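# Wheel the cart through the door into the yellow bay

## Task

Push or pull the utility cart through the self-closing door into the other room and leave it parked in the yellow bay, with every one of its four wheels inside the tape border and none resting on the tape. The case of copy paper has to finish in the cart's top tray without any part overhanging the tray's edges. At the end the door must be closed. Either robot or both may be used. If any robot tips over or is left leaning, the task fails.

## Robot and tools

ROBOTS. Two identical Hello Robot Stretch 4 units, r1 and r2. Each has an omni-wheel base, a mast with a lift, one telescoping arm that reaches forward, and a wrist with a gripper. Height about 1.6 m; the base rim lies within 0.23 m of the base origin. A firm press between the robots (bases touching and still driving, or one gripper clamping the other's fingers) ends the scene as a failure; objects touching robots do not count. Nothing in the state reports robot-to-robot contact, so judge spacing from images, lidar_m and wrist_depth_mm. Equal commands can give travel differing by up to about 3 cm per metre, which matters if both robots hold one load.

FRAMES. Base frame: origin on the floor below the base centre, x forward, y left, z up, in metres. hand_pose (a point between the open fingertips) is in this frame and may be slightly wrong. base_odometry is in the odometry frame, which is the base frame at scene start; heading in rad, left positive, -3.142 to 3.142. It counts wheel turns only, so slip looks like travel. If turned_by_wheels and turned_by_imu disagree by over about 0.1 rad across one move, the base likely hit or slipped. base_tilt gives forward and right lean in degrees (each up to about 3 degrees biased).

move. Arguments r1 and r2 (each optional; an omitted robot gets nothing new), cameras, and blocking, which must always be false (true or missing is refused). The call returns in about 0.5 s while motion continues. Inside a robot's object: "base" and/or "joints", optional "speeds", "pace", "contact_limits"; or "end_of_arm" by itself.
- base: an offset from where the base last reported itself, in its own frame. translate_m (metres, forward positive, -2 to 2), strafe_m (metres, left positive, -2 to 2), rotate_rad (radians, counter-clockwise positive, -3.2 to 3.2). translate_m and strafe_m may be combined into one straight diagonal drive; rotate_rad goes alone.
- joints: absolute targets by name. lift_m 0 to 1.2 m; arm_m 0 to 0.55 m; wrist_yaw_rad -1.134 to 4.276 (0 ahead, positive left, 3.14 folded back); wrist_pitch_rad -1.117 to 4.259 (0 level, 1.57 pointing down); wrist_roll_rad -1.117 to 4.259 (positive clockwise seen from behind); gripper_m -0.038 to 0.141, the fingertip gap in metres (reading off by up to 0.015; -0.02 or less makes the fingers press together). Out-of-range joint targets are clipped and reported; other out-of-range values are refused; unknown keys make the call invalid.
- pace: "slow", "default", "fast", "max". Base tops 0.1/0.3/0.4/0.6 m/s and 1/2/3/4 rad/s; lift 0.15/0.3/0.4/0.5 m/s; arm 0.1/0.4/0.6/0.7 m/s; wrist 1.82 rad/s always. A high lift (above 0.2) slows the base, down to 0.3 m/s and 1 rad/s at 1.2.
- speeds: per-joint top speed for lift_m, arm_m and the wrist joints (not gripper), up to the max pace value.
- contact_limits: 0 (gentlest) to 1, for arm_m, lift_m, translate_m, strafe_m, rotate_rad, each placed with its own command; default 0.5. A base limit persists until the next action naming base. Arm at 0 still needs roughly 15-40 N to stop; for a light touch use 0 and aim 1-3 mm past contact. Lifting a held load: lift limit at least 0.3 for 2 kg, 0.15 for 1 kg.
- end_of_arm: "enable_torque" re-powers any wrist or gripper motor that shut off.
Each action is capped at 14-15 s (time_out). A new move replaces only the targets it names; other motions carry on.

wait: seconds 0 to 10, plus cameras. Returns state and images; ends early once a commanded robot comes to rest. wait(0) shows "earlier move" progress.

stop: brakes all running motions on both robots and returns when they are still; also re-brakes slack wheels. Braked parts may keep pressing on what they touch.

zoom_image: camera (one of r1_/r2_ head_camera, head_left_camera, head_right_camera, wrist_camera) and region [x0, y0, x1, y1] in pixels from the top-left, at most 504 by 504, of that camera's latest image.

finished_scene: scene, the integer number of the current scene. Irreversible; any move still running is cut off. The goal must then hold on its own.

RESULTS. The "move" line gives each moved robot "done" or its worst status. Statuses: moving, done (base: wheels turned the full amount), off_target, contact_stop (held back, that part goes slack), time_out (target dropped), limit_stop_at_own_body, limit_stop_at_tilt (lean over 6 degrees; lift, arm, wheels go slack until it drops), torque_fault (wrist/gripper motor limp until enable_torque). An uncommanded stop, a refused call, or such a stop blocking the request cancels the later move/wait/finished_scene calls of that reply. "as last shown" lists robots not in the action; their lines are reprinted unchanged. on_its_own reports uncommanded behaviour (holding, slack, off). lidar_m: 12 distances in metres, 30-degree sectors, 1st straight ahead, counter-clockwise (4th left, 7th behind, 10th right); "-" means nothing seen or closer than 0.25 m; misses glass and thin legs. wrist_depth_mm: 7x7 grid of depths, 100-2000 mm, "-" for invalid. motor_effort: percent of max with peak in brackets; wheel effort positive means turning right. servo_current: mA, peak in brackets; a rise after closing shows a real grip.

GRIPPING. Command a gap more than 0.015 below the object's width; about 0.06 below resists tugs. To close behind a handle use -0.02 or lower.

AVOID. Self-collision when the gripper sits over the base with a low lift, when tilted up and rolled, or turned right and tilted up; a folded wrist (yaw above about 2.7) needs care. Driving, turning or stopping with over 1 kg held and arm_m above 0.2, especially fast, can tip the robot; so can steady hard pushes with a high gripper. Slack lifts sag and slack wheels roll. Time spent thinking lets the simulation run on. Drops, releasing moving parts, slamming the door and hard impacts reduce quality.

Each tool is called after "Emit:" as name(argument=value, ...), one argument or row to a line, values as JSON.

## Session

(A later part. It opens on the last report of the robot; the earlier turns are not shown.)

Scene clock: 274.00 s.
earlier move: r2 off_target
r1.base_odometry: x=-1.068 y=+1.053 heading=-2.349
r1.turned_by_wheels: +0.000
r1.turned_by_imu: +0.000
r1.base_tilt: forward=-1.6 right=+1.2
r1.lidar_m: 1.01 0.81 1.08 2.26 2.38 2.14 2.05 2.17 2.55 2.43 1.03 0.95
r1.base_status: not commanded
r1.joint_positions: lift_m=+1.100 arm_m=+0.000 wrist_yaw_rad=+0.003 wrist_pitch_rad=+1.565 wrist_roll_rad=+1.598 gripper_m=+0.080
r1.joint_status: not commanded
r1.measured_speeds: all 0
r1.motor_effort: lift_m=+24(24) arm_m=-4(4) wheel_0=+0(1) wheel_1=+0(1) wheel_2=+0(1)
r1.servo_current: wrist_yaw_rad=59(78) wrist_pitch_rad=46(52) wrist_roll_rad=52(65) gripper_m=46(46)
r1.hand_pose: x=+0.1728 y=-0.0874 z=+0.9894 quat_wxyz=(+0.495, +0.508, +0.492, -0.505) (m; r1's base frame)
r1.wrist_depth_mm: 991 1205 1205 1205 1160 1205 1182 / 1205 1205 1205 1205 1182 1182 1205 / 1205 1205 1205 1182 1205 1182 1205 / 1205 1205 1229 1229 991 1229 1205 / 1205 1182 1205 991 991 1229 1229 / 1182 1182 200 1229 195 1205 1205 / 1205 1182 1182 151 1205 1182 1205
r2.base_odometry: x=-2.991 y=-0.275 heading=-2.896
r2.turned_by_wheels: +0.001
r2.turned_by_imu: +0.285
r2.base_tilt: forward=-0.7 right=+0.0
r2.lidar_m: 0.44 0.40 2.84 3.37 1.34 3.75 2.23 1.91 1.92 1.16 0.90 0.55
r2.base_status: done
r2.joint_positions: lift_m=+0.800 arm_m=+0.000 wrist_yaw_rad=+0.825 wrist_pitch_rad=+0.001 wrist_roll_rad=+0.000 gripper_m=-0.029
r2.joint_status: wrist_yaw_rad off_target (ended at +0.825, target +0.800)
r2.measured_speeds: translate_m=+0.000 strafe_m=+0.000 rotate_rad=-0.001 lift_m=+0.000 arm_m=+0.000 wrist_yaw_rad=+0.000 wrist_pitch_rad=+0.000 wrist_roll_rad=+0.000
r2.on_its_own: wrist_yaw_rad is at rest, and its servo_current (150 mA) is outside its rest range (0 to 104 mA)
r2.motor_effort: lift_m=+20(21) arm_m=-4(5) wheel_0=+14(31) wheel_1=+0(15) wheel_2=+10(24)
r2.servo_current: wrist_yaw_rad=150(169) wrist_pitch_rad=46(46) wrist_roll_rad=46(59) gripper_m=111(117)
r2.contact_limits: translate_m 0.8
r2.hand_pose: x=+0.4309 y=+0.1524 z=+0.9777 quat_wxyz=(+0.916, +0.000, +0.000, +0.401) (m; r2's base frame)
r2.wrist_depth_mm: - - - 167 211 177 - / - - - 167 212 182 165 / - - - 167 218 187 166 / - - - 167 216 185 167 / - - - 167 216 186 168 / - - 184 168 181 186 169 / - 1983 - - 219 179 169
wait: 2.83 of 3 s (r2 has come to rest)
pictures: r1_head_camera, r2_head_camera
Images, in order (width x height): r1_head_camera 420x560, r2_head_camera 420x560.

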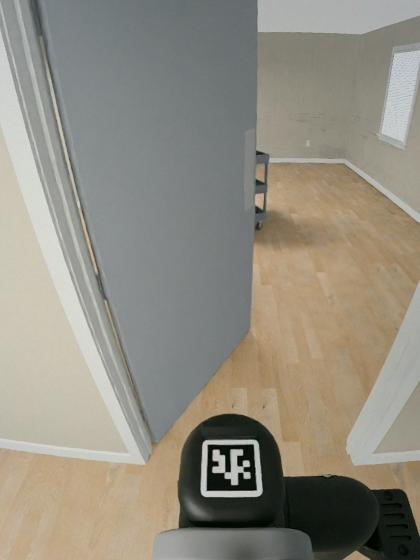

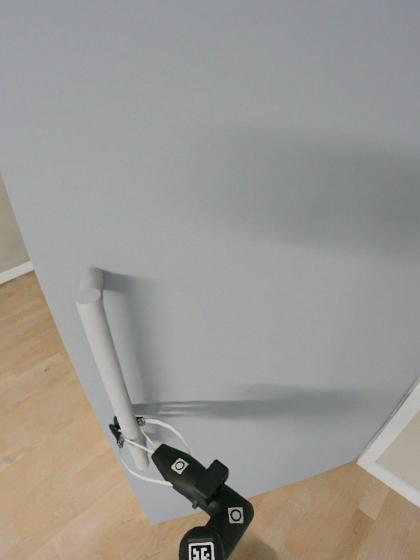

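Emit:
move(
  r2={"base":{"translate_m":-0.225,"strafe_m":-0.095},"contact_limits":{"translate_m":0.8}},
  blocking=false,
  cameras=[],
)

Emit:
wait(
  seconds=3,
  cameras=["r2_head_right_camera","r1_head_camera","r2_head_left_camera"],
)

Scene clock: 283.40 s.
move: r2 moving
r1: as last shown
r1.base_tilt: forward=-1.6 right=+1.3
r1.lidar_m: 1.02 0.81 1.05 2.27 2.36 2.12 2.06 2.20 2.56 2.44 1.02 0.93
r1.motor_effort: lift_m=+24(24) arm_m=-3(4) wheel_0=+0(0) wheel_1=-1(1) wheel_2=+0(1)
r1.servo_current: wrist_yaw_rad=26(59) wrist_pitch_rad=39(52) wrist_roll_rad=46(52) gripper_m=39(46)
r1.wrist_depth_mm: 991 1205 1205 1205 1229 1182 1229 / 1205 1205 1182 1205 1205 1205 1205 / 1205 1205 1205 1205 1205 1182 1255 / 1182 1182 1160 1205 991 1205 1205 / 1182 1229 1205 1008 991 1205 1205 / 1205 1229 200 1205 195 1205 1182 / 1205 1205 1182 151 1229 1205 1205
r2.base_odometry: x=-2.964 y=-0.255 heading=-2.895
r2.turned_by_wheels: +0.001
r2.turned_by_imu: +0.029
r2.base_tilt: forward=-0.6 right=+0.0
r2.lidar_m: 0.46 0.37 2.89 1.62 1.35 3.49 2.13 1.89 1.84 1.12 0.87 0.53
r2.base_status: translate_m moving; strafe_m moving
r2.joint_positions: lift_m=+0.800 arm_m=+0.000 wrist_yaw_rad=+0.825 wrist_pitch_rad=+0.001 wrist_roll_rad=+0.000 gripper_m=-0.029
r2.joint_status: not commanded
r2.measured_speeds: translate_m=-0.119 strafe_m=-0.048 rotate_rad=+0.008 lift_m=+0.000 arm_m=+0.000 wrist_yaw_rad=+0.000 wrist_pitch_rad=+0.000 wrist_roll_rad=+0.000
r2.motor_effort: lift_m=+20(21) arm_m=-4(4) wheel_0=+9(12) wheel_1=-15(15) wheel_2=+21(26)
r2.servo_current: wrist_yaw_rad=156(163) wrist_pitch_rad=46(46) wrist_roll_rad=52(52) gripper_m=104(117)
r2.contact_limits: translate_m 0.8
r2.hand_pose: x=+0.4309 y=+0.1524 z=+0.9777 quat_wxyz=(+0.916, +0.000, +0.000, +0.401) (m; r2's base frame)
r2.wrist_depth_mm: - - - 164 213 183 - / - - - 165 214 185 167 / - - - 165 216 190 169 / - - - 167 218 187 170 / - - - 166 220 189 170 / - - 186 167 180 189 171 / - - - - 216 182 -
pictures: none
No camera images: "cameras" was empty.

Scene clock: 285.10 s.
earlier move: r2 done
r1.base_odometry: x=-1.068 y=+1.053 heading=-2.349
r1.turned_by_wheels: +0.000
r1.turned_by_imu: +0.000
r1.base_tilt: forward=-1.6 right=+1.3
r1.lidar_m: 1.10 0.82 1.06 2.28 2.38 2.14 2.05 2.18 2.53 2.46 1.02 0.90
r1.base_status: not commanded
r1.joint_positions: lift_m=+1.100 arm_m=+0.000 wrist_yaw_rad=+0.003 wrist_pitch_rad=+1.565 wrist_roll_rad=+1.598 gripper_m=+0.080
r1.joint_status: not commanded
r1.measured_speeds: all 0
r1.motor_effort: lift_m=+24(24) arm_m=-4(4) wheel_0=-1(1) wheel_1=+0(1) wheel_2=+1(1)
r1.servo_current: wrist_yaw_rad=46(65) wrist_pitch_rad=46(52) wrist_roll_rad=59(72) gripper_m=39(52)
r1.hand_pose: x=+0.1728 y=-0.0874 z=+0.9894 quat_wxyz=(+0.495, +0.508, +0.492, -0.505) (m; r1's base frame)
r1.wrist_depth_mm: 991 1182 1182 1205 1205 1205 1229 / 1205 1229 1205 1205 1205 1205 1205 / 1182 1182 1182 1229 1205 1205 1205 / 1182 1182 1205 1182 1008 1229 1182 / 1205 1205 1182 991 991 1182 1205 / 1182 1205 200 1182 195 1229 1229 / 1182 1229 1229 151 1205 1205 1205
r2.base_odometry: x=-2.796 y=-0.128 heading=-2.895
r2.turned_by_wheels: +0.000
r2.turned_by_imu: +0.024
r2.base_tilt: forward=-0.7 right=+0.1
r2.lidar_m: 0.48 0.38 3.07 1.38 1.38 3.02 1.89 1.69 1.71 1.17 1.05 0.62
r2.base_status: done
r2.joint_positions: lift_m=+0.800 arm_m=+0.000 wrist_yaw_rad=+0.825 wrist_pitch_rad=+0.001 wrist_roll_rad=+0.000 gripper_m=-0.029
r2.joint_status: not commanded
r2.measured_speeds: all 0
r2.on_its_own: wrist_yaw_rad is at rest, and its servo_current (156 mA) is outside its rest range (0 to 104 mA)
r2.motor_effort: lift_m=+20(21) arm_m=-4(4) wheel_0=+6(12) wheel_1=-2(15) wheel_2=+11(28)
r2.servo_current: wrist_yaw_rad=156(163) wrist_pitch_rad=39(46) wrist_roll_rad=46(52) gripper_m=104(117)
r2.contact_limits: translate_m 0.8
r2.hand_pose: x=+0.4309 y=+0.1524 z=+0.9777 quat_wxyz=(+0.916, +0.000, +0.000, +0.401) (m; r2's base frame)
r2.wrist_depth_mm: - - - 163 219 196 - / - - - 164 219 197 183 / - - - 166 220 199 185 / - - - 166 222 200 186 / - - - 166 224 201 187 / - - 187 167 180 201 187 / - - - - 223 194 188
wait: 1.70 of 3 s (r2 has come to rest)
pictures: r1_head_camera, r2_head_left_camera, r2_head_right_camera
Images, in order (width x height): r1_head_camera 420x560, r2_head_left_camera 420x672, r2_head_right_camera 420x672.

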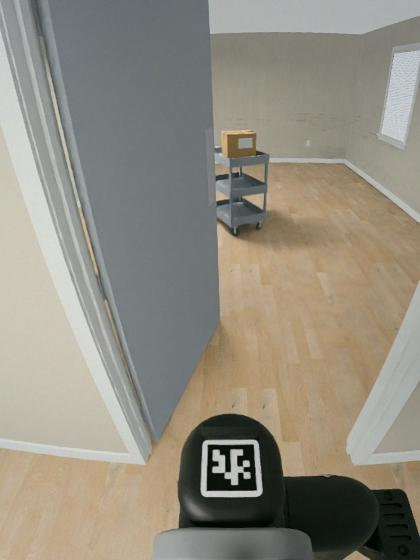

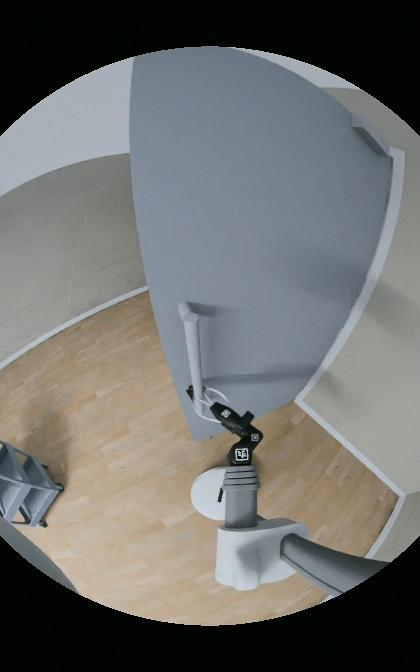

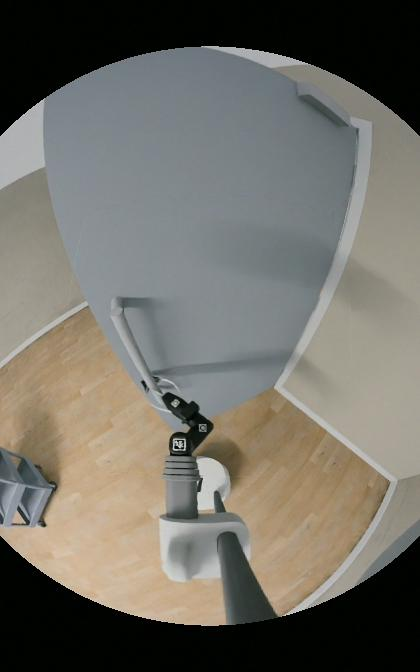

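Emit:
move(
  r2={"base":{"translate_m":-0.25,"strafe_m":-0.172},"contact_limits":{"translate_m":0.8}},
  blocking=false,
  cameras=[],
)

Emit:
wait(
  seconds=3,
  cameras=["r2_head_right_camera","r1_head_camera","r2_head_left_camera","r1_head_left_camera"],
)

Scene clock: 292.37 s.
move: r2 moving
r1: as last shown
r1.lidar_m: 1.09 0.81 1.06 2.25 2.36 2.12 2.06 2.19 2.54 2.46 1.00 0.94
r1.motor_effort: lift_m=+24(24) arm_m=-4(4) wheel_0=+1(1) wheel_1=+0(1) wheel_2=+0(1)
r1.servo_current: wrist_yaw_rad=46(65) wrist_pitch_rad=39(52) wrist_roll_rad=46(59) gripper_m=46(52)
r1.wrist_depth_mm: 991 1182 1205 1205 1205 1205 1182 / 1182 1205 1182 1160 1229 1182 1205 / 1205 1205 1182 1182 1229 1205 1229 / 1229 1205 1205 1182 1008 1205 1205 / 1205 1205 1205 991 991 1205 1182 / 1205 1182 199 1229 195 1182 1205 / 1205 1205 1229 151 1205 1205 1205
r2.base_odometry: x=-2.773 y=-0.102 heading=-2.893
r2.turned_by_wheels: +0.002
r2.turned_by_imu: +0.004
r2.base_tilt: forward=-0.6 right=+0.0
r2.lidar_m: 0.49 0.35 3.12 1.40 1.43 2.98 1.85 1.66 1.69 1.20 1.04 0.63
r2.base_status: translate_m moving; strafe_m moving
r2.joint_positions: lift_m=+0.800 arm_m=+0.000 wrist_yaw_rad=+0.825 wrist_pitch_rad=+0.001 wrist_roll_rad=+0.000 gripper_m=-0.029
r2.joint_status: not commanded
r2.measured_speeds: translate_m=-0.110 strafe_m=-0.077 rotate_rad=+0.012 lift_m=+0.000 arm_m=+0.000 wrist_yaw_rad=+0.000 wrist_pitch_rad=+0.000 wrist_roll_rad=+0.000
r2.motor_effort: lift_m=+21(21) arm_m=-4(4) wheel_0=+18(18) wheel_1=-13(13) wheel_2=+22(22)
r2.servo_current: wrist_yaw_rad=143(156) wrist_pitch_rad=39(46) wrist_roll_rad=46(52) gripper_m=117(117)
r2.contact_limits: translate_m 0.8
r2.hand_pose: x=+0.4309 y=+0.1524 z=+0.9777 quat_wxyz=(+0.916, +0.000, +0.000, +0.401) (m; r2's base frame)
r2.wrist_depth_mm: - - - 164 219 201 185 / - - - 165 220 200 186 / - - - 165 222 201 187 / - - - 167 223 202 188 / - - - 166 224 203 187 / - - 186 167 180 205 190 / - - - - 224 196 190
pictures: none
No camera images: "cameras" was empty.

Scene clock: 294.27 s.
earlier move: r2 done
r1.base_odometry: x=-1.068 y=+1.053 heading=-2.349
r1.turned_by_wheels: +0.000
r1.turned_by_imu: +0.000
r1.base_tilt: forward=-1.6 right=+1.3
r1.lidar_m: 1.35 0.81 1.04 2.25 2.37 2.13 2.06 2.19 2.50 2.45 1.02 0.93
r1.base_status: not commanded
r1.joint_positions: lift_m=+1.100 arm_m=+0.000 wrist_yaw_rad=+0.003 wrist_pitch_rad=+1.565 wrist_roll_rad=+1.598 gripper_m=+0.080
r1.joint_status: not commanded
r1.measured_speeds: all 0
r1.motor_effort: lift_m=+24(24) arm_m=-4(4) wheel_0=+0(1) wheel_1=+0(1) wheel_2=+0(1)
r1.servo_current: wrist_yaw_rad=65(65) wrist_pitch_rad=33(52) wrist_roll_rad=52(72) gripper_m=46(52)
r1.hand_pose: x=+0.1728 y=-0.0874 z=+0.9894 quat_wxyz=(+0.495, +0.508, +0.492, -0.505) (m; r1's base frame)
r1.wrist_depth_mm: 976 1205 1182 1229 1205 1205 1205 / 1229 1182 1182 1205 1205 1229 1229 / 1205 1205 1182 1205 1182 1205 1205 / 1182 1205 1205 1182 991 1229 1205 / 1229 1205 1205 1008 991 1229 1182 / 1205 1182 200 1205 195 1229 1182 / 1205 1205 1205 150 1205 1182 1205
r2.base_odometry: x=-2.596 y=+0.100 heading=-2.894
r2.turned_by_wheels: -0.001
r2.turned_by_imu: +0.018
r2.base_tilt: forward=-0.6 right=+0.1
r2.lidar_m: 0.40 0.40 3.37 1.51 1.77 2.43 1.54 1.40 1.41 1.21 1.08 0.79
r2.base_status: done
r2.joint_positions: lift_m=+0.800 arm_m=+0.000 wrist_yaw_rad=+0.816 wrist_pitch_rad=+0.001 wrist_roll_rad=+0.000 gripper_m=-0.029
r2.joint_status: not commanded
r2.measured_speeds: all 0
r2.motor_effort: lift_m=+21(21) arm_m=-4(4) wheel_0=+8(24) wheel_1=-3(14) wheel_2=+8(25)
r2.servo_current: wrist_yaw_rad=98(163) wrist_pitch_rad=39(46) wrist_roll_rad=39(59) gripper_m=111(117)
r2.contact_limits: translate_m 0.8
r2.hand_pose: x=+0.4322 y=+0.1502 z=+0.9777 quat_wxyz=(+0.918, +0.000, +0.000, +0.397) (m; r2's base frame)
r2.wrist_depth_mm: - - 252 163 231 223 216 / - - 253 164 233 224 218 / - - 254 164 233 226 218 / - - 256 167 235 227 220 / - - 258 166 237 228 221 / - - 187 167 182 227 222 / - - 259 - 238 227 221
wait: 1.90 of 3 s (r2 has come to rest)
pictures: r1_head_camera, r1_head_left_camera, r2_head_left_camera, r2_head_right_camera
Images, in order (width x height): r1_head_camera 420x560, r1_head_left_camera 420x672, r2_head_left_camera 420x672, r2_head_right_camera 420x672.

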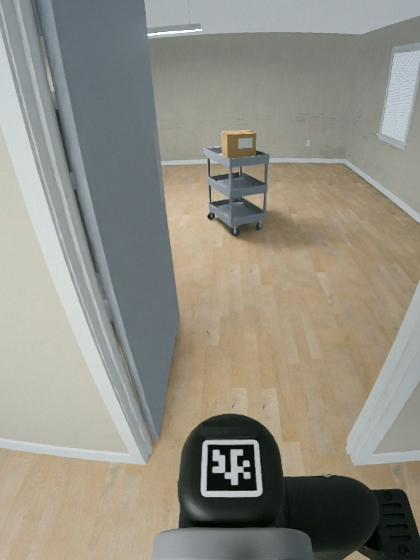

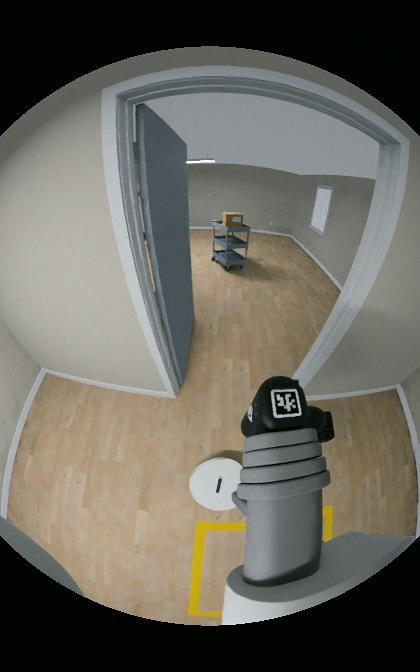

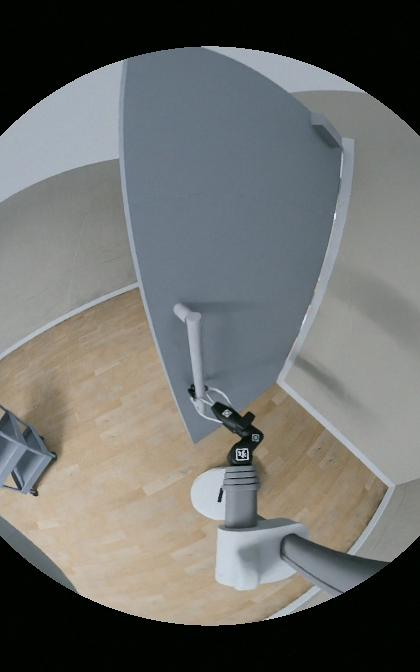

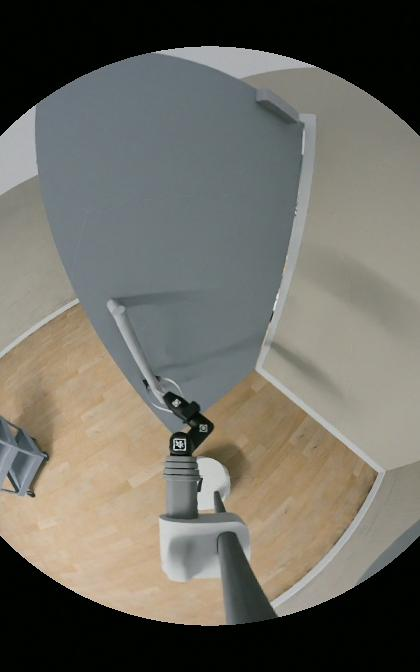

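Emit:
move(
  r2={"base":{"translate_m":-0.115,"strafe_m":-0.11},"contact_limits":{"translate_m":0.8}},
  r1={"base":{"strafe_m":-0.19}},
  blocking=false,
  cameras=[],
)

Emit:
wait(
  seconds=2,
  cameras=[],
)

Emit:
wait(
  seconds=1,
  cameras=["r1_head_camera","r2_head_left_camera","r1_head_left_camera","r1_head_right_camera"],
)

Scene clock: 304.03 s.
move: r1 moving; r2 moving
r1.base_odometry: x=-1.094 y=+1.078 heading=-2.349
r1.turned_by_wheels: +0.000
r1.turned_by_imu: +0.000
r1.base_tilt: forward=-1.6 right=+1.3
r1.lidar_m: 1.56 0.81 1.03 2.29 2.42 2.14 2.04 2.18 2.50 2.41 1.04 0.91
r1.base_status: strafe_m moving
r1.joint_positions: lift_m=+1.100 arm_m=+0.000 wrist_yaw_rad=+0.003 wrist_pitch_rad=+1.565 wrist_roll_rad=+1.598 gripper_m=+0.080
r1.joint_status: not commanded
r1.measured_speeds: translate_m=+0.000 strafe_m=-0.141 rotate_rad=-0.002 lift_m=+0.000 arm_m=+0.000 wrist_yaw_rad=+0.000 wrist_pitch_rad=+0.000 wrist_roll_rad=+0.000
r1.motor_effort: lift_m=+24(24) arm_m=-4(4) wheel_0=+11(11) wheel_1=-8(10) wheel_2=-1(1)
r1.servo_current: wrist_yaw_rad=46(65) wrist_pitch_rad=52(52) wrist_roll_rad=46(46) gripper_m=39(46)
r1.hand_pose: x=+0.1728 y=-0.0874 z=+0.9894 quat_wxyz=(+0.495, +0.508, +0.492, -0.505) (m; r1's base frame)
r1.wrist_depth_mm: 917 1182 1205 1205 1205 1205 1229 / 1182 1229 1205 1182 1205 1205 1182 / 1182 1205 1205 1205 1182 1205 1182 / 1205 1205 1205 1182 1008 1205 1205 / 1182 1229 1182 1008 991 1229 359 / 1182 1205 200 1205 195 1182 1205 / 1182 1182 1182 151 1182 1205 1205
r2.base_odometry: x=-2.579 y=+0.127 heading=-2.893
r2.turned_by_wheels: +0.001
r2.turned_by_imu: +0.002
r2.base_tilt: forward=-0.6 right=+0.0
r2.lidar_m: 0.39 0.38 3.41 1.51 1.77 2.35 1.52 1.36 1.39 1.23 1.08 0.79
r2.base_status: translate_m moving; strafe_m moving
r2.joint_positions: lift_m=+0.800 arm_m=+0.000 wrist_yaw_rad=+0.816 wrist_pitch_rad=+0.001 wrist_roll_rad=+0.000 gripper_m=-0.029
r2.joint_status: not commanded
r2.measured_speeds: translate_m=-0.093 strafe_m=-0.086 rotate_rad=-0.004 lift_m=+0.000 arm_m=+0.000 wrist_yaw_rad=+0.000 wrist_pitch_rad=+0.000 wrist_roll_rad=+0.000
r2.motor_effort: lift_m=+20(21) arm_m=-4(4) wheel_0=+7(14) wheel_1=-14(14) wheel_2=+18(19)
r2.servo_current: wrist_yaw_rad=85(98) wrist_pitch_rad=39(46) wrist_roll_rad=46(59) gripper_m=117(117)
r2.contact_limits: translate_m 0.8
r2.hand_pose: x=+0.4322 y=+0.1502 z=+0.9777 quat_wxyz=(+0.918, +0.000, +0.000, +0.397) (m; r2's base frame)
r2.wrist_depth_mm: - - 250 162 234 226 220 / - - 252 163 235 228 221 / - - 253 164 236 229 224 / - - 254 167 238 229 224 / - - 256 166 239 231 225 / - - 186 167 180 232 226 / - - 258 - 240 231 227
pictures: none
No camera images: "cameras" was empty.

Scene clock: 305.37 s.
earlier move: r1 moving; r2 done
r1.base_odometry: x=-1.204 y=+1.186 heading=-2.349
r1.turned_by_wheels: +0.000
r1.turned_by_imu: -0.001
r1.base_tilt: forward=-1.6 right=+1.3
r1.lidar_m: 3.14 0.94 1.06 2.44 2.56 2.13 2.07 2.21 2.33 2.27 1.02 0.82
r1.base_status: strafe_m moving
r1.joint_positions: lift_m=+1.100 arm_m=+0.000 wrist_yaw_rad=+0.003 wrist_pitch_rad=+1.565 wrist_roll_rad=+1.598 gripper_m=+0.080
r1.joint_status: not commanded
r1.measured_speeds: all 0
r1.motor_effort: lift_m=+24(24) arm_m=-3(4) wheel_0=+1(11) wheel_1=+0(11) wheel_2=-1(2)
r1.servo_current: wrist_yaw_rad=59(72) wrist_pitch_rad=46(52) wrist_roll_rad=46(72) gripper_m=39(46)
r1.hand_pose: x=+0.1728 y=-0.0874 z=+0.9894 quat_wxyz=(+0.495, +0.508, +0.492, -0.505) (m; r1's base frame)
r1.wrist_depth_mm: - 1205 1205 1205 1205 1205 1229 / 917 1205 1182 1205 1182 1182 1205 / 1182 1182 1229 1229 1255 1182 1229 / 1205 1182 1205 1205 991 1182 1229 / 1205 1205 1205 1008 991 1205 1205 / 1205 1205 200 1205 195 1205 1229 / 1205 1205 1205 151 1205 1229 1182
r2.base_odometry: x=-2.512 y=+0.234 heading=-2.893
r2.turned_by_wheels: +0.000
r2.turned_by_imu: +0.000
r2.base_tilt: forward=-0.7 right=+0.0
r2.lidar_m: 0.40 0.38 3.54 1.61 1.94 2.18 1.39 1.24 1.26 1.20 1.04 0.95
r2.base_status: done
r2.joint_positions: lift_m=+0.800 arm_m=+0.000 wrist_yaw_rad=+0.803 wrist_pitch_rad=+0.001 wrist_roll_rad=+0.000 gripper_m=-0.029
r2.joint_status: not commanded
r2.measured_speeds: all 0
r2.motor_effort: lift_m=+20(21) arm_m=-4(4) wheel_0=+4(14) wheel_1=-8(15) wheel_2=+13(19)
r2.servo_current: wrist_yaw_rad=46(98) wrist_pitch_rad=39(46) wrist_roll_rad=46(59) gripper_m=111(124)
r2.contact_limits: translate_m 0.8
r2.hand_pose: x=+0.4342 y=+0.1467 z=+0.9777 quat_wxyz=(+0.921, +0.000, +0.000, +0.391) (m; r2's base frame)
r2.wrist_depth_mm: - - 240 163 242 245 245 / - - 242 164 243 246 246 / - - 242 165 245 247 248 / - - 243 165 246 248 250 / - - 245 168 248 249 250 / - - 184 167 181 250 252 / - - 249 - 249 252 254
wait: 1.33 of 2 s (r2 has come to rest)
pictures: none
No camera images: "cameras" was empty.

Scene clock: 305.47 s.
earlier move: r1 done
r1.base_odometry: x=-1.204 y=+1.186 heading=-2.349
r1.turned_by_wheels: +0.000
r1.turned_by_imu: +0.000
r1.base_tilt: forward=-1.6 right=+1.3
r1.lidar_m: 3.14 0.94 1.05 2.45 2.57 2.13 2.04 2.21 2.34 2.28 1.01 0.82
r1.base_status: done
r1.joint_positions: lift_m=+1.100 arm_m=+0.000 wrist_yaw_rad=+0.003 wrist_pitch_rad=+1.565 wrist_roll_rad=+1.598 gripper_m=+0.080
r1.joint_status: not commanded
r1.measured_speeds: all 0
r1.motor_effort: lift_m=+24(24) arm_m=-4(4) wheel_0=+1(11) wheel_1=+0(11) wheel_2=+0(2)
r1.servo_current: wrist_yaw_rad=52(72) wrist_pitch_rad=46(52) wrist_roll_rad=59(72) gripper_m=46(46)
r1.hand_pose: x=+0.1728 y=-0.0874 z=+0.9894 quat_wxyz=(+0.495, +0.508, +0.492, -0.505) (m; r1's base frame)
r1.wrist_depth_mm: - 1229 1205 1205 1205 1160 1205 / 904 1182 1229 1182 1205 1205 1205 / 1182 1205 1205 1205 1229 1229 1205 / 1205 1205 1229 1182 1008 1182 1205 / 1205 1205 1182 991 1008 1182 1205 / 1229 1182 200 1182 195 1205 1229 / 1205 1182 1229 151 1205 1182 1205
r2.base_odometry: x=-2.512 y=+0.234 heading=-2.893
r2.turned_by_wheels: +0.000
r2.turned_by_imu: +0.000
r2.base_tilt: forward=-0.6 right=+0.1
r2.lidar_m: 0.38 0.41 3.53 1.60 1.96 2.18 1.38 1.24 1.27 1.19 1.04 0.96
r2.base_status: done
r2.joint_positions: lift_m=+0.800 arm_m=+0.000 wrist_yaw_rad=+0.803 wrist_pitch_rad=+0.001 wrist_roll_rad=+0.000 gripper_m=-0.029
r2.joint_status: not commanded
r2.measured_speeds: all 0
r2.motor_effort: lift_m=+21(21) arm_m=-4(4) wheel_0=+3(14) wheel_1=-8(15) wheel_2=+13(19)
r2.servo_current: wrist_yaw_rad=46(98) wrist_pitch_rad=46(46) wrist_roll_rad=46(59) gripper_m=117(124)
r2.contact_limits: translate_m 0.8
r2.hand_pose: x=+0.4342 y=+0.1467 z=+0.9777 quat_wxyz=(+0.921, +0.000, +0.000, +0.391) (m; r2's base frame)
r2.wrist_depth_mm: - - 240 162 243 244 246 / - - 242 164 244 245 247 / - - 244 166 245 246 249 / - - 245 165 247 248 250 / - - 246 168 248 249 251 / - - 184 167 181 251 252 / - - 248 - 251 252 253
wait: 0.10 of 1 s (r1 has come to rest)
pictures: r1_head_camera, r1_head_left_camera, r1_head_right_camera, r2_head_left_camera
Images, in order (width x height): r1_head_camera 420x560, r1_head_left_camera 420x672, r1_head_right_camera 420x672, r2_head_left_camera 420x672.

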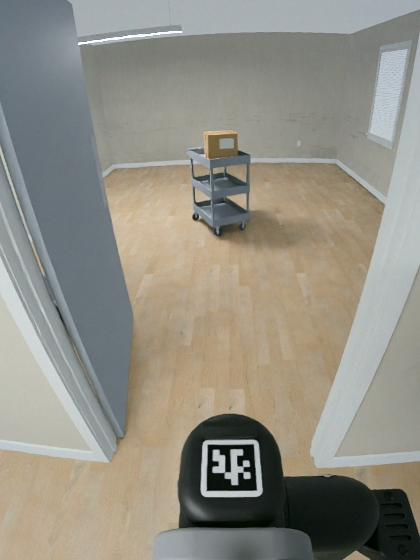

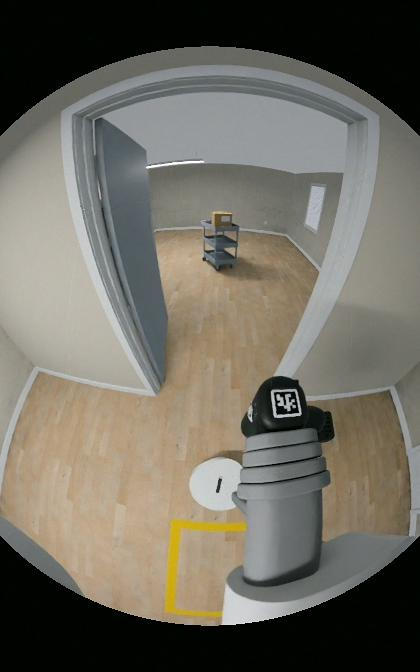

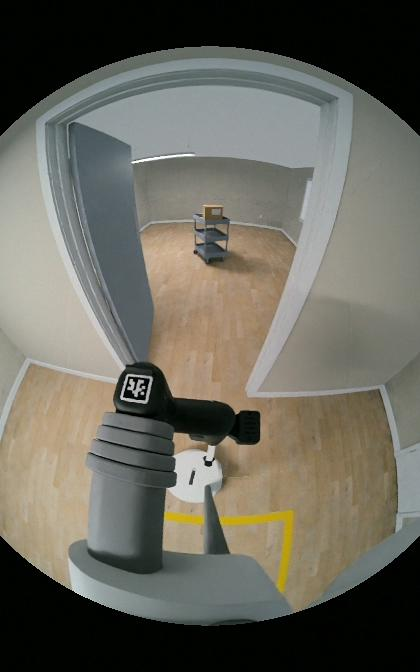

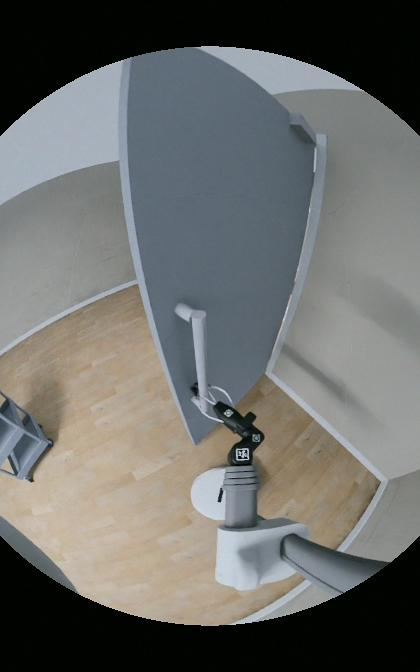

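Emit:
zoom_image(
  camera="r1_head_camera",
  region=[160, 100, 300, 260],
)

Scaled by 3.150 from the camera's 420x560 image, which has a finer 600x800 frame.

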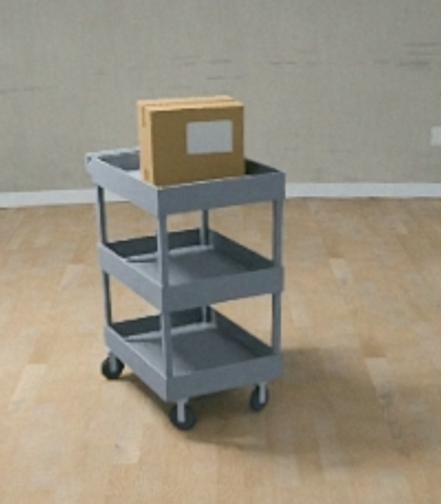

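Emit:
move(
  r1={"base":{"translate_m":1.85,"strafe_m":-0.04}},
  blocking=false,
  cameras=[],
)

Emit:
wait(
  seconds=9,
  cameras=["r1_head_camera","r1_head_left_camera","r1_head_right_camera","r1_wrist_camera"],
)

Scene clock: 330.37 s.
move: r1 moving
r1.base_odometry: x=-1.226 y=+1.164 heading=-2.349
r1.turned_by_wheels: +0.000
r1.turned_by_imu: +0.000
r1.base_tilt: forward=-1.6 right=+1.3
r1.lidar_m: 3.14 0.92 1.00 2.45 2.56 2.15 2.09 2.20 2.35 2.27 0.98 0.79
r1.base_status: translate_m moving; strafe_m moving
r1.joint_positions: lift_m=+1.100 arm_m=+0.000 wrist_yaw_rad=+0.003 wrist_pitch_rad=+1.565 wrist_roll_rad=+1.598 gripper_m=+0.080
r1.joint_status: not commanded
r1.measured_speeds: translate_m=+0.121 strafe_m=-0.002 rotate_rad=-0.003 lift_m=+0.000 arm_m=+0.000 wrist_yaw_rad=+0.000 wrist_pitch_rad=+0.000 wrist_roll_rad=+0.000
r1.motor_effort: lift_m=+24(24) arm_m=-3(4) wheel_0=+6(9) wheel_1=+6(6) wheel_2=-9(9)
r1.servo_current: wrist_yaw_rad=59(59) wrist_pitch_rad=46(46) wrist_roll_rad=72(72) gripper_m=39(52)
r1.hand_pose: x=+0.1728 y=-0.0874 z=+0.9894 quat_wxyz=(+0.495, +0.508, +0.492, -0.505) (m; r1's base frame)
r1.wrist_depth_mm: - 1229 1182 1229 1205 1205 1205 / 891 1182 1205 1229 1182 1229 1229 / 1229 1205 1205 1205 1205 1205 1229 / 1205 1205 1205 1205 976 1229 1229 / 1205 1205 1182 1008 991 1182 1205 / 1182 1182 199 1205 195 1229 1205 / 1205 1205 1205 151 1160 1255 1182
r2: as last shown
r2.base_tilt: forward=-0.7 right=+0.1
r2.lidar_m: 0.41 0.39 3.54 1.62 1.95 2.16 1.35 1.24 1.26 1.18 1.05 0.96
r2.motor_effort: lift_m=+21(21) arm_m=-4(4) wheel_0=+4(4) wheel_1=-9(9) wheel_2=+13(13)
r2.servo_current: wrist_yaw_rad=46(59) wrist_pitch_rad=39(46) wrist_roll_rad=46(65) gripper_m=111(111)
r2.contact_limits: translate_m 0.8
r2.wrist_depth_mm: - - 240 163 243 245 245 / - - 241 164 243 245 247 / - - 243 166 245 247 247 / - - 243 164 247 248 249 / - - 245 168 249 249 250 / - - 185 167 181 251 251 / - - 247 - 252 251 252
pictures: none
No camera images: "cameras" was empty.

Scene clock: 337.53 s.
earlier move: r1 done
r1.base_odometry: x=-2.530 y=-0.104 heading=-2.349
r1.turned_by_wheels: +0.000
r1.turned_by_imu: +0.000
r1.base_tilt: forward=-1.6 right=+1.3
r1.lidar_m: 1.33 3.45 1.18 0.70 0.71 0.91 4.03 1.03 1.45 2.29 2.36 3.30
r1.base_status: done
r1.joint_positions: lift_m=+1.100 arm_m=+0.000 wrist_yaw_rad=+0.003 wrist_pitch_rad=+1.565 wrist_roll_rad=+1.598 gripper_m=+0.080
r1.joint_status: not commanded
r1.measured_speeds: all 0
r1.motor_effort: lift_m=+24(24) arm_m=-3(4) wheel_0=+2(10) wheel_1=+2(7) wheel_2=+0(10)
r1.servo_current: wrist_yaw_rad=65(72) wrist_pitch_rad=39(52) wrist_roll_rad=39(72) gripper_m=46(52)
r1.hand_pose: x=+0.1728 y=-0.0874 z=+0.9894 quat_wxyz=(+0.495, +0.508, +0.492, -0.505) (m; r1's base frame)
r1.wrist_depth_mm: 1205 1205 1205 1205 1182 1205 1205 / 1205 1229 1205 1205 1205 1205 1229 / 1205 1205 1205 1229 1205 1205 1205 / 1205 1182 1205 1182 991 1205 1229 / 1205 1205 1160 960 991 1182 1229 / 1205 1205 199 1205 196 1229 1182 / 1182 1205 1205 151 1205 1205 1205
r2.base_odometry: x=-2.512 y=+0.234 heading=-2.893
r2.turned_by_wheels: +0.000
r2.turned_by_imu: +0.001
r2.base_tilt: forward=-0.7 right=+0.1
r2.lidar_m: 0.39 0.41 1.32 1.61 1.93 2.16 1.38 1.23 1.26 1.18 1.08 0.98
r2.base_status: not commanded
r2.joint_positions: lift_m=+0.800 arm_m=+0.000 wrist_yaw_rad=+0.803 wrist_pitch_rad=+0.001 wrist_roll_rad=+0.000 gripper_m=-0.029
r2.joint_status: not commanded
r2.measured_speeds: all 0
r2.motor_effort: lift_m=+20(21) arm_m=-4(4) wheel_0=+4(4) wheel_1=-8(9) wheel_2=+13(13)
r2.servo_current: wrist_yaw_rad=46(65) wrist_pitch_rad=46(46) wrist_roll_rad=46(65) gripper_m=104(117)
r2.contact_limits: translate_m 0.8
r2.hand_pose: x=+0.4342 y=+0.1467 z=+0.9777 quat_wxyz=(+0.921, +0.000, +0.000, +0.391) (m; r2's base frame)
r2.wrist_depth_mm: - - 240 163 243 244 245 / - - 242 164 243 245 247 / - - 243 166 245 247 248 / - - 244 165 247 248 249 / - - 246 168 247 250 250 / - - 183 167 180 251 251 / - - 248 - 251 252 253
wait: 7.17 of 9 s (r1 has come to rest)
pictures: r1_head_camera, r1_head_left_camera, r1_head_right_camera, r1_wrist_camera
Images, in order (width x height): r1_head_camera 420x560, r1_head_left_camera 420x672, r1_head_right_camera 420x672, r1_wrist_camera 616x392.

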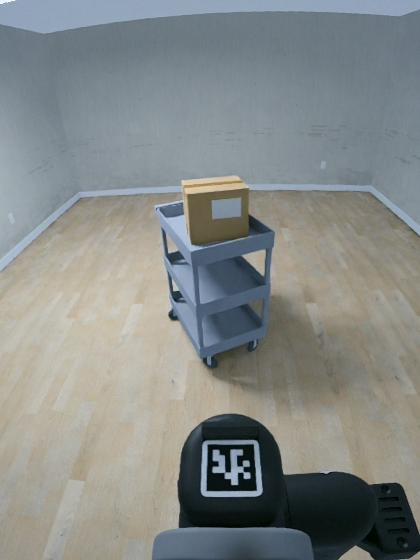

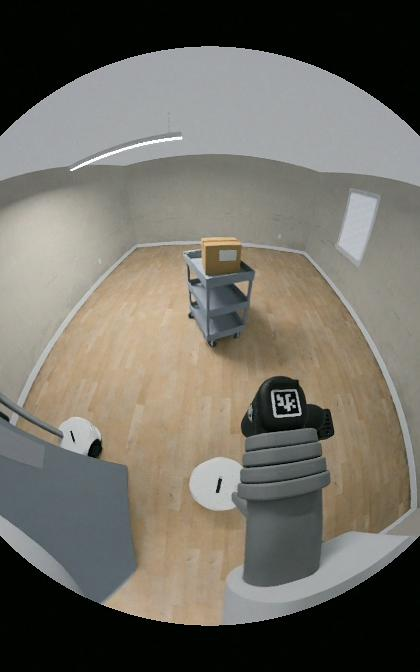

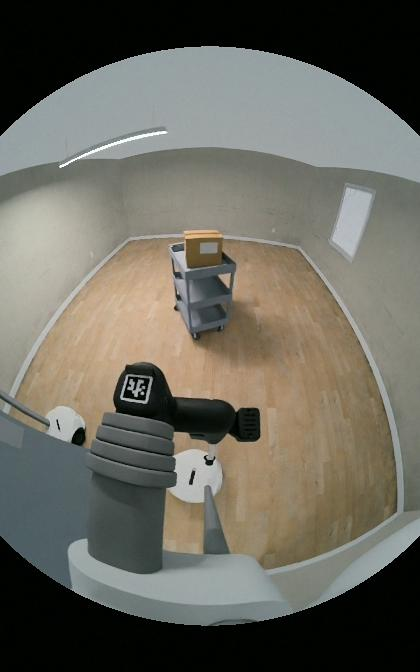

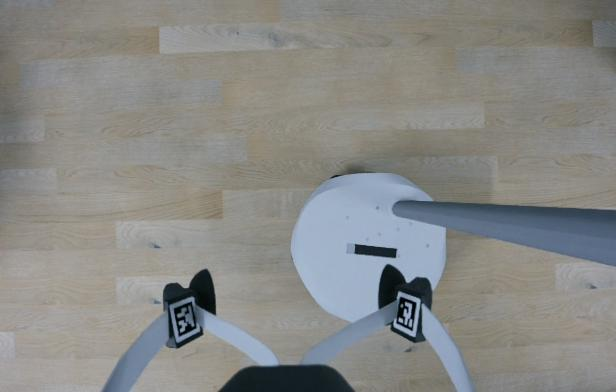

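Emit:
zoom_image(
  camera="r1_head_camera",
  region=[140, 170, 300, 380],
)

Scaled by 2.400 from the camera's 420x560 image, which has a finer 600x800 frame.

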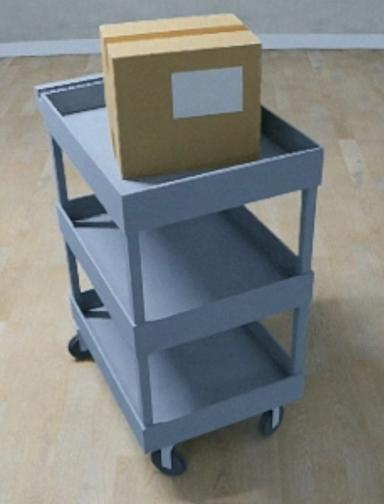

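Emit:
move(
  r1={"base":{"translate_m":0.72},"joints":{"arm_m":0.2,"wrist_roll_rad":1.14,"gripper_m":0.09}},
  blocking=false,
  cameras=[],
)

Emit:
wait(
  seconds=5,
  cameras=["r1_head_camera","r1_head_left_camera","r1_wrist_camera"],
)

Scene clock: 358.70 s.
move: r1 moving
r1.base_odometry: x=-2.552 y=-0.126 heading=-2.348
r1.turned_by_wheels: +0.000
r1.turned_by_imu: +0.000
r1.base_tilt: forward=-1.6 right=+1.3
r1.lidar_m: 1.32 3.43 2.53 0.71 0.69 0.90 4.04 1.07 1.49 2.28 2.36 3.29
r1.base_status: translate_m moving
r1.joint_positions: lift_m=+1.100 arm_m=+0.051 wrist_yaw_rad=+0.002 wrist_pitch_rad=+1.565 wrist_roll_rad=+1.160 gripper_m=+0.090
r1.joint_status: arm_m moving; wrist_roll_rad moving; gripper_m moving
r1.measured_speeds: translate_m=+0.122 strafe_m=+0.000 rotate_rad=-0.007 lift_m=+0.000 arm_m=+0.195 wrist_yaw_rad=+0.000 wrist_pitch_rad=+0.000 wrist_roll_rad=-0.548
r1.motor_effort: lift_m=+23(24) arm_m=+3(7) wheel_0=+8(8) wheel_1=+4(7) wheel_2=-9(10)
r1.servo_current: wrist_yaw_rad=46(59) wrist_pitch_rad=46(52) wrist_roll_rad=46(91) gripper_m=52(59)
r1.hand_pose: x=+0.2234 y=-0.0874 z=+0.9894 quat_wxyz=(+0.594, +0.388, +0.590, -0.386) (m; r1's base frame)
r1.wrist_depth_mm: 1205 1182 1205 1205 1205 1205 1229 / 1205 1205 1205 1205 1182 1205 1205 / 1182 1229 1205 1182 1229 1205 1205 / 1205 1205 1205 1205 1205 1229 1229 / 1205 1205 1229 1008 1008 1229 1182 / 1205 1205 213 1008 195 535 436 / 1229 1205 1205 144 1205 1205 1229
r2: as last shown
r2.turned_by_imu: +0.000
r2.base_tilt: forward=-0.7 right=+0.0
r2.lidar_m: 0.39 0.37 1.18 1.62 1.95 2.18 1.38 1.23 1.25 1.20 1.04 0.96
r2.motor_effort: lift_m=+21(21) arm_m=-4(4) wheel_0=+4(4) wheel_1=-8(9) wheel_2=+13(13)
r2.servo_current: wrist_yaw_rad=59(59) wrist_pitch_rad=46(46) wrist_roll_rad=46(59) gripper_m=104(117)
r2.contact_limits: translate_m 0.8
r2.wrist_depth_mm: - - 240 162 243 245 245 / - - 243 165 244 244 246 / - - 242 166 245 246 248 / - - 244 165 246 248 249 / - - 246 168 248 249 251 / - - 183 166 181 251 252 / - - 248 - 250 253 254
pictures: none
No camera images: "cameras" was empty.

Scene clock: 362.10 s.
earlier move: r1 done
r1.base_odometry: x=-3.035 y=-0.617 heading=-2.348
r1.turned_by_wheels: +0.000
r1.turned_by_imu: +0.000
r1.base_tilt: forward=-1.6 right=+1.2
r1.lidar_m: 0.59 0.69 2.52 2.44 0.98 1.06 1.73 1.78 2.38 2.27 2.39 0.80
r1.base_status: done
r1.joint_positions: lift_m=+1.100 arm_m=+0.200 wrist_yaw_rad=+0.002 wrist_pitch_rad=+1.565 wrist_roll_rad=+1.142 gripper_m=+0.090
r1.joint_status: all done
r1.measured_speeds: all 0
r1.motor_effort: lift_m=+23(24) arm_m=+4(7) wheel_0=+2(8) wheel_1=+1(7) wheel_2=+0(10)
r1.servo_current: wrist_yaw_rad=52(65) wrist_pitch_rad=33(52) wrist_roll_rad=46(91) gripper_m=46(59)
r1.hand_pose: x=+0.3726 y=-0.0874 z=+0.9895 quat_wxyz=(+0.597, +0.383, +0.594, -0.380) (m; r1's base frame)
r1.wrist_depth_mm: 544 1205 1182 1205 1205 1182 1205 / - 1182 1182 1205 1182 1205 1205 / - - 1205 1205 1205 1160 1229 / - - 1182 1205 1205 1182 1205 / - - 1205 1229 991 1205 1229 / 473 1229 212 1182 195 976 1205 / 1182 1182 1205 144 991 1205 1205
r2.base_odometry: x=-2.512 y=+0.234 heading=-2.893
r2.turned_by_wheels: +0.000
r2.turned_by_imu: +0.000
r2.base_tilt: forward=-0.7 right=+0.0
r2.lidar_m: 0.41 0.39 1.12 1.46 1.95 2.17 1.40 1.25 1.26 1.19 1.05 0.94
r2.base_status: not commanded
r2.joint_positions: lift_m=+0.800 arm_m=+0.000 wrist_yaw_rad=+0.803 wrist_pitch_rad=+0.001 wrist_roll_rad=+0.000 gripper_m=-0.029
r2.joint_status: not commanded
r2.measured_speeds: all 0
r2.motor_effort: lift_m=+20(21) arm_m=-4(4) wheel_0=+4(5) wheel_1=-8(9) wheel_2=+13(14)
r2.servo_current: wrist_yaw_rad=46(65) wrist_pitch_rad=39(46) wrist_roll_rad=46(59) gripper_m=104(117)
r2.contact_limits: translate_m 0.8
r2.hand_pose: x=+0.4342 y=+0.1467 z=+0.9777 quat_wxyz=(+0.921, +0.000, +0.000, +0.391) (m; r2's base frame)
r2.wrist_depth_mm: - - 240 163 242 244 245 / - 1182 241 164 244 245 246 / - - 243 166 246 246 248 / - - 244 164 247 248 250 / - - 245 168 248 249 250 / - - 184 167 180 251 252 / - - 247 - 250 252 253
wait: 3.40 of 5 s (r1 has come to rest)
pictures: r1_head_camera, r1_head_left_camera, r1_wrist_camera
Images, in order (width x height): r1_head_camera 420x560, r1_head_left_camera 420x672, r1_wrist_camera 616x392.

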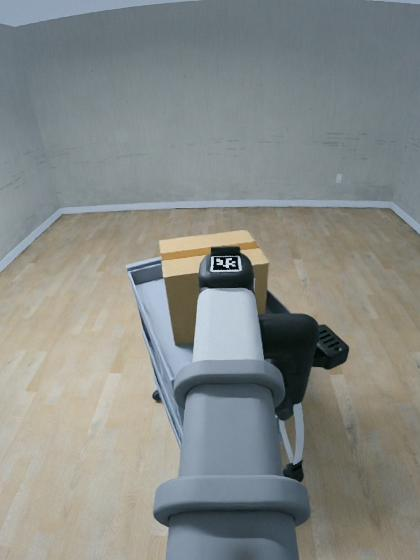

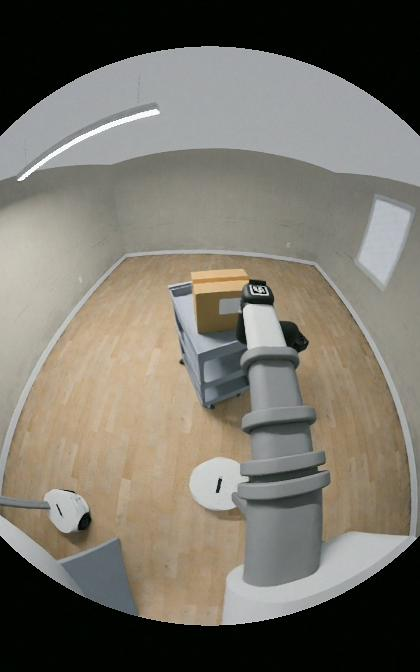

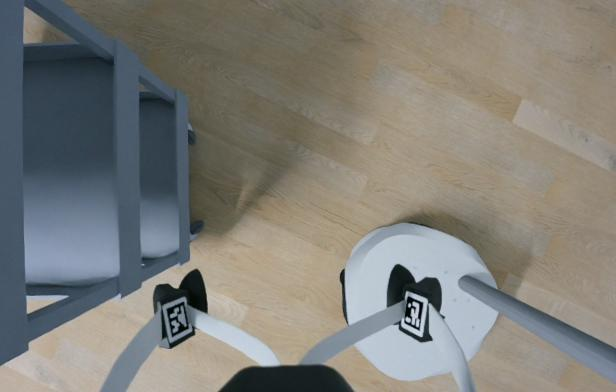

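Emit:
move(
  r1={"base":{"translate_m":0.24,"strafe_m":0.03}},
  blocking=false,
  cameras=[],
)

Emit:
wait(
  seconds=4,
  cameras=["r1_wrist_camera","r1_head_right_camera"],
)

Scene clock: 375.67 s.
move: r1 moving
r1.base_odometry: x=-3.055 y=-0.642 heading=-2.348
r1.turned_by_wheels: +0.000
r1.turned_by_imu: +0.000
r1.base_tilt: forward=-1.6 right=+1.3
r1.lidar_m: 0.58 0.64 2.51 2.41 1.00 1.04 1.77 1.78 2.39 2.29 2.39 0.78
r1.base_status: translate_m moving; strafe_m moving
r1.joint_positions: lift_m=+1.100 arm_m=+0.200 wrist_yaw_rad=+0.002 wrist_pitch_rad=+1.565 wrist_roll_rad=+1.142 gripper_m=+0.090
r1.joint_status: not commanded
r1.measured_speeds: translate_m=+0.122 strafe_m=+0.016 rotate_rad=-0.001 lift_m=+0.000 arm_m=+0.000 wrist_yaw_rad=+0.000 wrist_pitch_rad=+0.000 wrist_roll_rad=+0.000
r1.motor_effort: lift_m=+23(23) arm_m=+4(4) wheel_0=+4(8) wheel_1=+9(9) wheel_2=-9(9)
r1.servo_current: wrist_yaw_rad=65(65) wrist_pitch_rad=39(46) wrist_roll_rad=59(72) gripper_m=46(46)
r1.hand_pose: x=+0.3726 y=-0.0874 z=+0.9895 quat_wxyz=(+0.597, +0.383, +0.594, -0.380) (m; r1's base frame)
r1.wrist_depth_mm: 488 1182 1205 1182 1205 1205 1205 / 415 891 1205 1229 1182 1205 1182 / 418 - 1229 1205 1205 1205 1182 / 418 - 1205 1205 1205 1229 1205 / 413 - 1205 1229 976 1182 1205 / 413 621 212 1182 196 1008 1205 / 459 1182 1229 144 991 1205 1205
r2: as last shown
r2.base_tilt: forward=-0.6 right=+0.0
r2.lidar_m: 0.43 0.40 1.15 1.27 1.92 2.17 1.37 1.24 1.23 1.20 1.07 0.96
r2.motor_effort: lift_m=+21(21) arm_m=-4(4) wheel_0=+4(4) wheel_1=-8(9) wheel_2=+13(13)
r2.servo_current: wrist_yaw_rad=52(59) wrist_pitch_rad=46(46) wrist_roll_rad=46(46) gripper_m=111(111)
r2.contact_limits: translate_m 0.8
r2.wrist_depth_mm: - - 240 163 242 244 245 / - - 242 164 243 245 247 / - - 243 165 245 246 249 / - - 244 164 247 248 249 / - - 246 168 248 250 250 / - - 183 167 180 250 252 / - - 247 - 251 253 253
pictures: none
No camera images: "cameras" was empty.

Scene clock: 377.43 s.
earlier move: r1 done
r1.base_odometry: x=-3.182 y=-0.809 heading=-2.348
r1.turned_by_wheels: +0.000
r1.turned_by_imu: +0.000
r1.base_tilt: forward=-1.6 right=+1.3
r1.lidar_m: 0.39 0.39 2.49 2.40 1.22 1.14 1.97 2.04 2.42 2.33 2.44 0.50
r1.base_status: done
r1.joint_positions: lift_m=+1.100 arm_m=+0.200 wrist_yaw_rad=+0.002 wrist_pitch_rad=+1.565 wrist_roll_rad=+1.142 gripper_m=+0.090
r1.joint_status: not commanded
r1.measured_speeds: all 0
r1.motor_effort: lift_m=+23(23) arm_m=+4(4) wheel_0=+4(8) wheel_1=+2(10) wheel_2=+0(11)
r1.servo_current: wrist_yaw_rad=33(72) wrist_pitch_rad=39(46) wrist_roll_rad=52(72) gripper_m=39(46)
r1.hand_pose: x=+0.3726 y=-0.0874 z=+0.9895 quat_wxyz=(+0.597, +0.383, +0.594, -0.380) (m; r1's base frame)
r1.wrist_depth_mm: 415 418 469 1205 1229 1255 1205 / 336 418 415 1205 1182 1205 1205 / 351 415 389 1205 1229 1182 1229 / 368 418 387 1229 1205 1205 1229 / 375 418 384 1205 991 1205 1182 / 402 415 196 1205 196 1008 1205 / 418 413 377 145 991 1205 1205
r2.base_odometry: x=-2.512 y=+0.234 heading=-2.893
r2.turned_by_wheels: +0.000
r2.turned_by_imu: +0.000
r2.base_tilt: forward=-0.6 right=+0.0
r2.lidar_m: 0.38 0.38 1.24 1.22 1.93 2.17 1.40 1.25 1.24 1.18 1.06 0.94
r2.base_status: not commanded
r2.joint_positions: lift_m=+0.800 arm_m=+0.000 wrist_yaw_rad=+0.803 wrist_pitch_rad=+0.001 wrist_roll_rad=+0.000 gripper_m=-0.029
r2.joint_status: not commanded
r2.measured_speeds: all 0
r2.motor_effort: lift_m=+21(21) arm_m=-4(4) wheel_0=+4(4) wheel_1=-8(9) wheel_2=+13(13)
r2.servo_current: wrist_yaw_rad=46(65) wrist_pitch_rad=39(46) wrist_roll_rad=39(59) gripper_m=111(117)
r2.contact_limits: translate_m 0.8
r2.hand_pose: x=+0.4342 y=+0.1467 z=+0.9777 quat_wxyz=(+0.921, +0.000, +0.000, +0.391) (m; r2's base frame)
r2.wrist_depth_mm: - - 240 162 244 245 245 / 1160 - 241 164 244 246 246 / - - 243 165 244 247 248 / - - 244 165 247 248 249 / - - 245 169 248 250 251 / - - 185 167 180 250 252 / - 1863 249 - 251 252 254
wait: 1.77 of 4 s (r1 has come to rest)
pictures: r1_head_right_camera, r1_wrist_camera
Images, in order (width x height): r1_head_right_camera 420x672, r1_wrist_camera 616x392.

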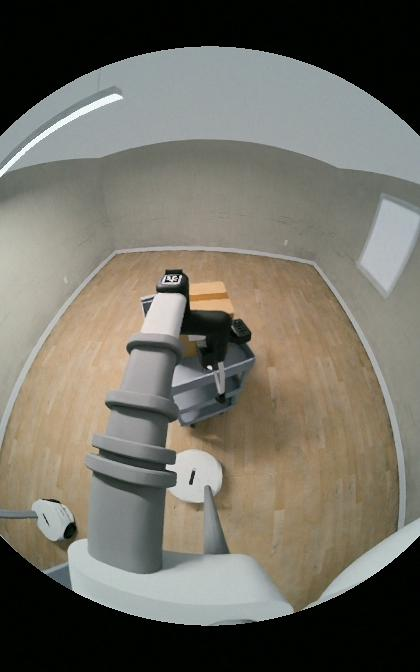

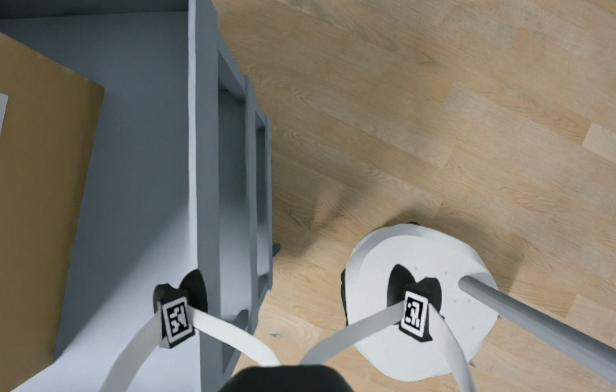

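Emit:
move(
  r1={"base":{"translate_m":0.093,"strafe_m":0.02}},
  blocking=false,
  cameras=[],
)

Emit:
wait(
  seconds=4,
  cameras=["r1_wrist_camera"],
)

Scene clock: 384.37 s.
move: r1 moving
r1.base_odometry: x=-3.199 y=-0.836 heading=-2.348
r1.turned_by_wheels: +0.000
r1.turned_by_imu: +0.000
r1.base_tilt: forward=-1.6 right=+1.2
r1.lidar_m: 0.34 0.37 2.48 2.38 1.23 1.17 2.01 2.05 2.40 2.33 2.46 0.44
r1.base_status: translate_m moving; strafe_m moving
r1.joint_positions: lift_m=+1.100 arm_m=+0.200 wrist_yaw_rad=+0.002 wrist_pitch_rad=+1.565 wrist_roll_rad=+1.142 gripper_m=+0.090
r1.joint_status: not commanded
r1.measured_speeds: translate_m=+0.122 strafe_m=+0.027 rotate_rad=+0.001 lift_m=+0.000 arm_m=+0.000 wrist_yaw_rad=+0.000 wrist_pitch_rad=+0.000 wrist_roll_rad=+0.000
r1.motor_effort: lift_m=+23(23) arm_m=+4(4) wheel_0=+4(7) wheel_1=+7(9) wheel_2=-8(9)
r1.servo_current: wrist_yaw_rad=39(65) wrist_pitch_rad=46(46) wrist_roll_rad=46(65) gripper_m=46(52)
r1.hand_pose: x=+0.3726 y=-0.0874 z=+0.9895 quat_wxyz=(+0.597, +0.383, +0.594, -0.380) (m; r1's base frame)
r1.wrist_depth_mm: 421 415 418 1229 1205 1205 1182 / 294 418 413 1182 1205 1205 1229 / 312 415 415 1182 1205 1229 1205 / 325 415 415 1205 1182 1205 1182 / 340 413 418 1182 976 1205 1205 / 355 418 211 1182 196 1008 1229 / 370 415 418 144 991 1205 1182
r2: as last shown
r2.base_tilt: forward=-0.7 right=+0.1
r2.lidar_m: 0.42 0.38 1.27 1.26 1.93 2.18 1.39 1.24 1.27 1.18 1.07 0.97
r2.motor_effort: lift_m=+21(21) arm_m=-4(4) wheel_0=+3(4) wheel_1=-8(9) wheel_2=+13(13)
r2.servo_current: wrist_yaw_rad=39(52) wrist_pitch_rad=33(46) wrist_roll_rad=59(59) gripper_m=111(117)
r2.contact_limits: translate_m 0.8
r2.wrist_depth_mm: - - 240 163 242 244 245 / 1182 - 241 164 244 245 247 / - - 243 166 246 247 247 / - - 244 165 246 247 249 / - - 246 168 248 249 250 / - - 183 167 181 251 252 / - - 248 - 251 251 252
pictures: none
No camera images: "cameras" was empty.

Scene clock: 385.37 s.
earlier move: r1 done
r1.base_odometry: x=-3.233 y=-0.889 heading=-2.347
r1.turned_by_wheels: +0.000
r1.turned_by_imu: +0.000
r1.base_tilt: forward=-1.6 right=+1.3
r1.lidar_m: 0.30 0.26 2.45 2.38 1.25 1.18 2.08 2.11 2.43 2.35 2.45 0.39
r1.base_status: done
r1.joint_positions: lift_m=+1.100 arm_m=+0.200 wrist_yaw_rad=+0.002 wrist_pitch_rad=+1.565 wrist_roll_rad=+1.142 gripper_m=+0.090
r1.joint_status: not commanded
r1.measured_speeds: all 0
r1.motor_effort: lift_m=+23(23) arm_m=+4(4) wheel_0=+3(8) wheel_1=+2(9) wheel_2=+1(9)
r1.servo_current: wrist_yaw_rad=33(65) wrist_pitch_rad=39(46) wrist_roll_rad=39(65) gripper_m=39(52)
r1.hand_pose: x=+0.3726 y=-0.0874 z=+0.9895 quat_wxyz=(+0.597, +0.383, +0.594, -0.380) (m; r1's base frame)
r1.wrist_depth_mm: 190 407 418 1205 1182 1229 1205 / 204 286 415 1229 1205 1205 1205 / 210 310 418 1205 1205 1229 1182 / 221 322 415 1229 1205 1205 1205 / 227 353 415 1042 991 1205 1205 / 246 324 220 418 196 991 1229 / 254 315 418 144 991 1182 1205
r2.base_odometry: x=-2.512 y=+0.234 heading=-2.893
r2.turned_by_wheels: +0.000
r2.turned_by_imu: +0.000
r2.base_tilt: forward=-0.6 right=+0.0
r2.lidar_m: 0.40 0.39 1.28 1.25 1.95 2.18 1.39 1.22 1.28 1.18 1.06 0.98
r2.base_status: not commanded
r2.joint_positions: lift_m=+0.800 arm_m=+0.000 wrist_yaw_rad=+0.803 wrist_pitch_rad=+0.001 wrist_roll_rad=+0.000 gripper_m=-0.029
r2.joint_status: not commanded
r2.measured_speeds: all 0
r2.motor_effort: lift_m=+21(21) arm_m=-3(4) wheel_0=+4(5) wheel_1=-8(9) wheel_2=+13(14)
r2.servo_current: wrist_yaw_rad=52(59) wrist_pitch_rad=39(46) wrist_roll_rad=52(59) gripper_m=117(117)
r2.contact_limits: translate_m 0.8
r2.hand_pose: x=+0.4342 y=+0.1467 z=+0.9777 quat_wxyz=(+0.921, +0.000, +0.000, +0.391) (m; r2's base frame)
r2.wrist_depth_mm: - - 240 162 243 245 245 / - - 242 164 244 244 247 / - - 243 166 246 246 248 / - - 245 165 246 248 249 / - - 245 168 248 248 251 / - - 183 167 180 250 252 / - - 248 - 251 252 252
wait: 1.00 of 4 s (r1 has come to rest)
pictures: r1_wrist_camera
Images, in order (width x height): r1_wrist_camera 616x392.

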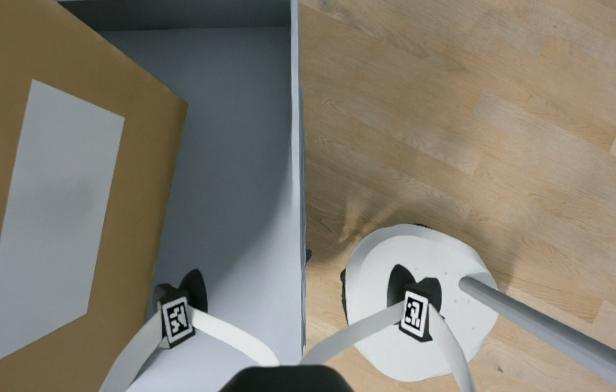

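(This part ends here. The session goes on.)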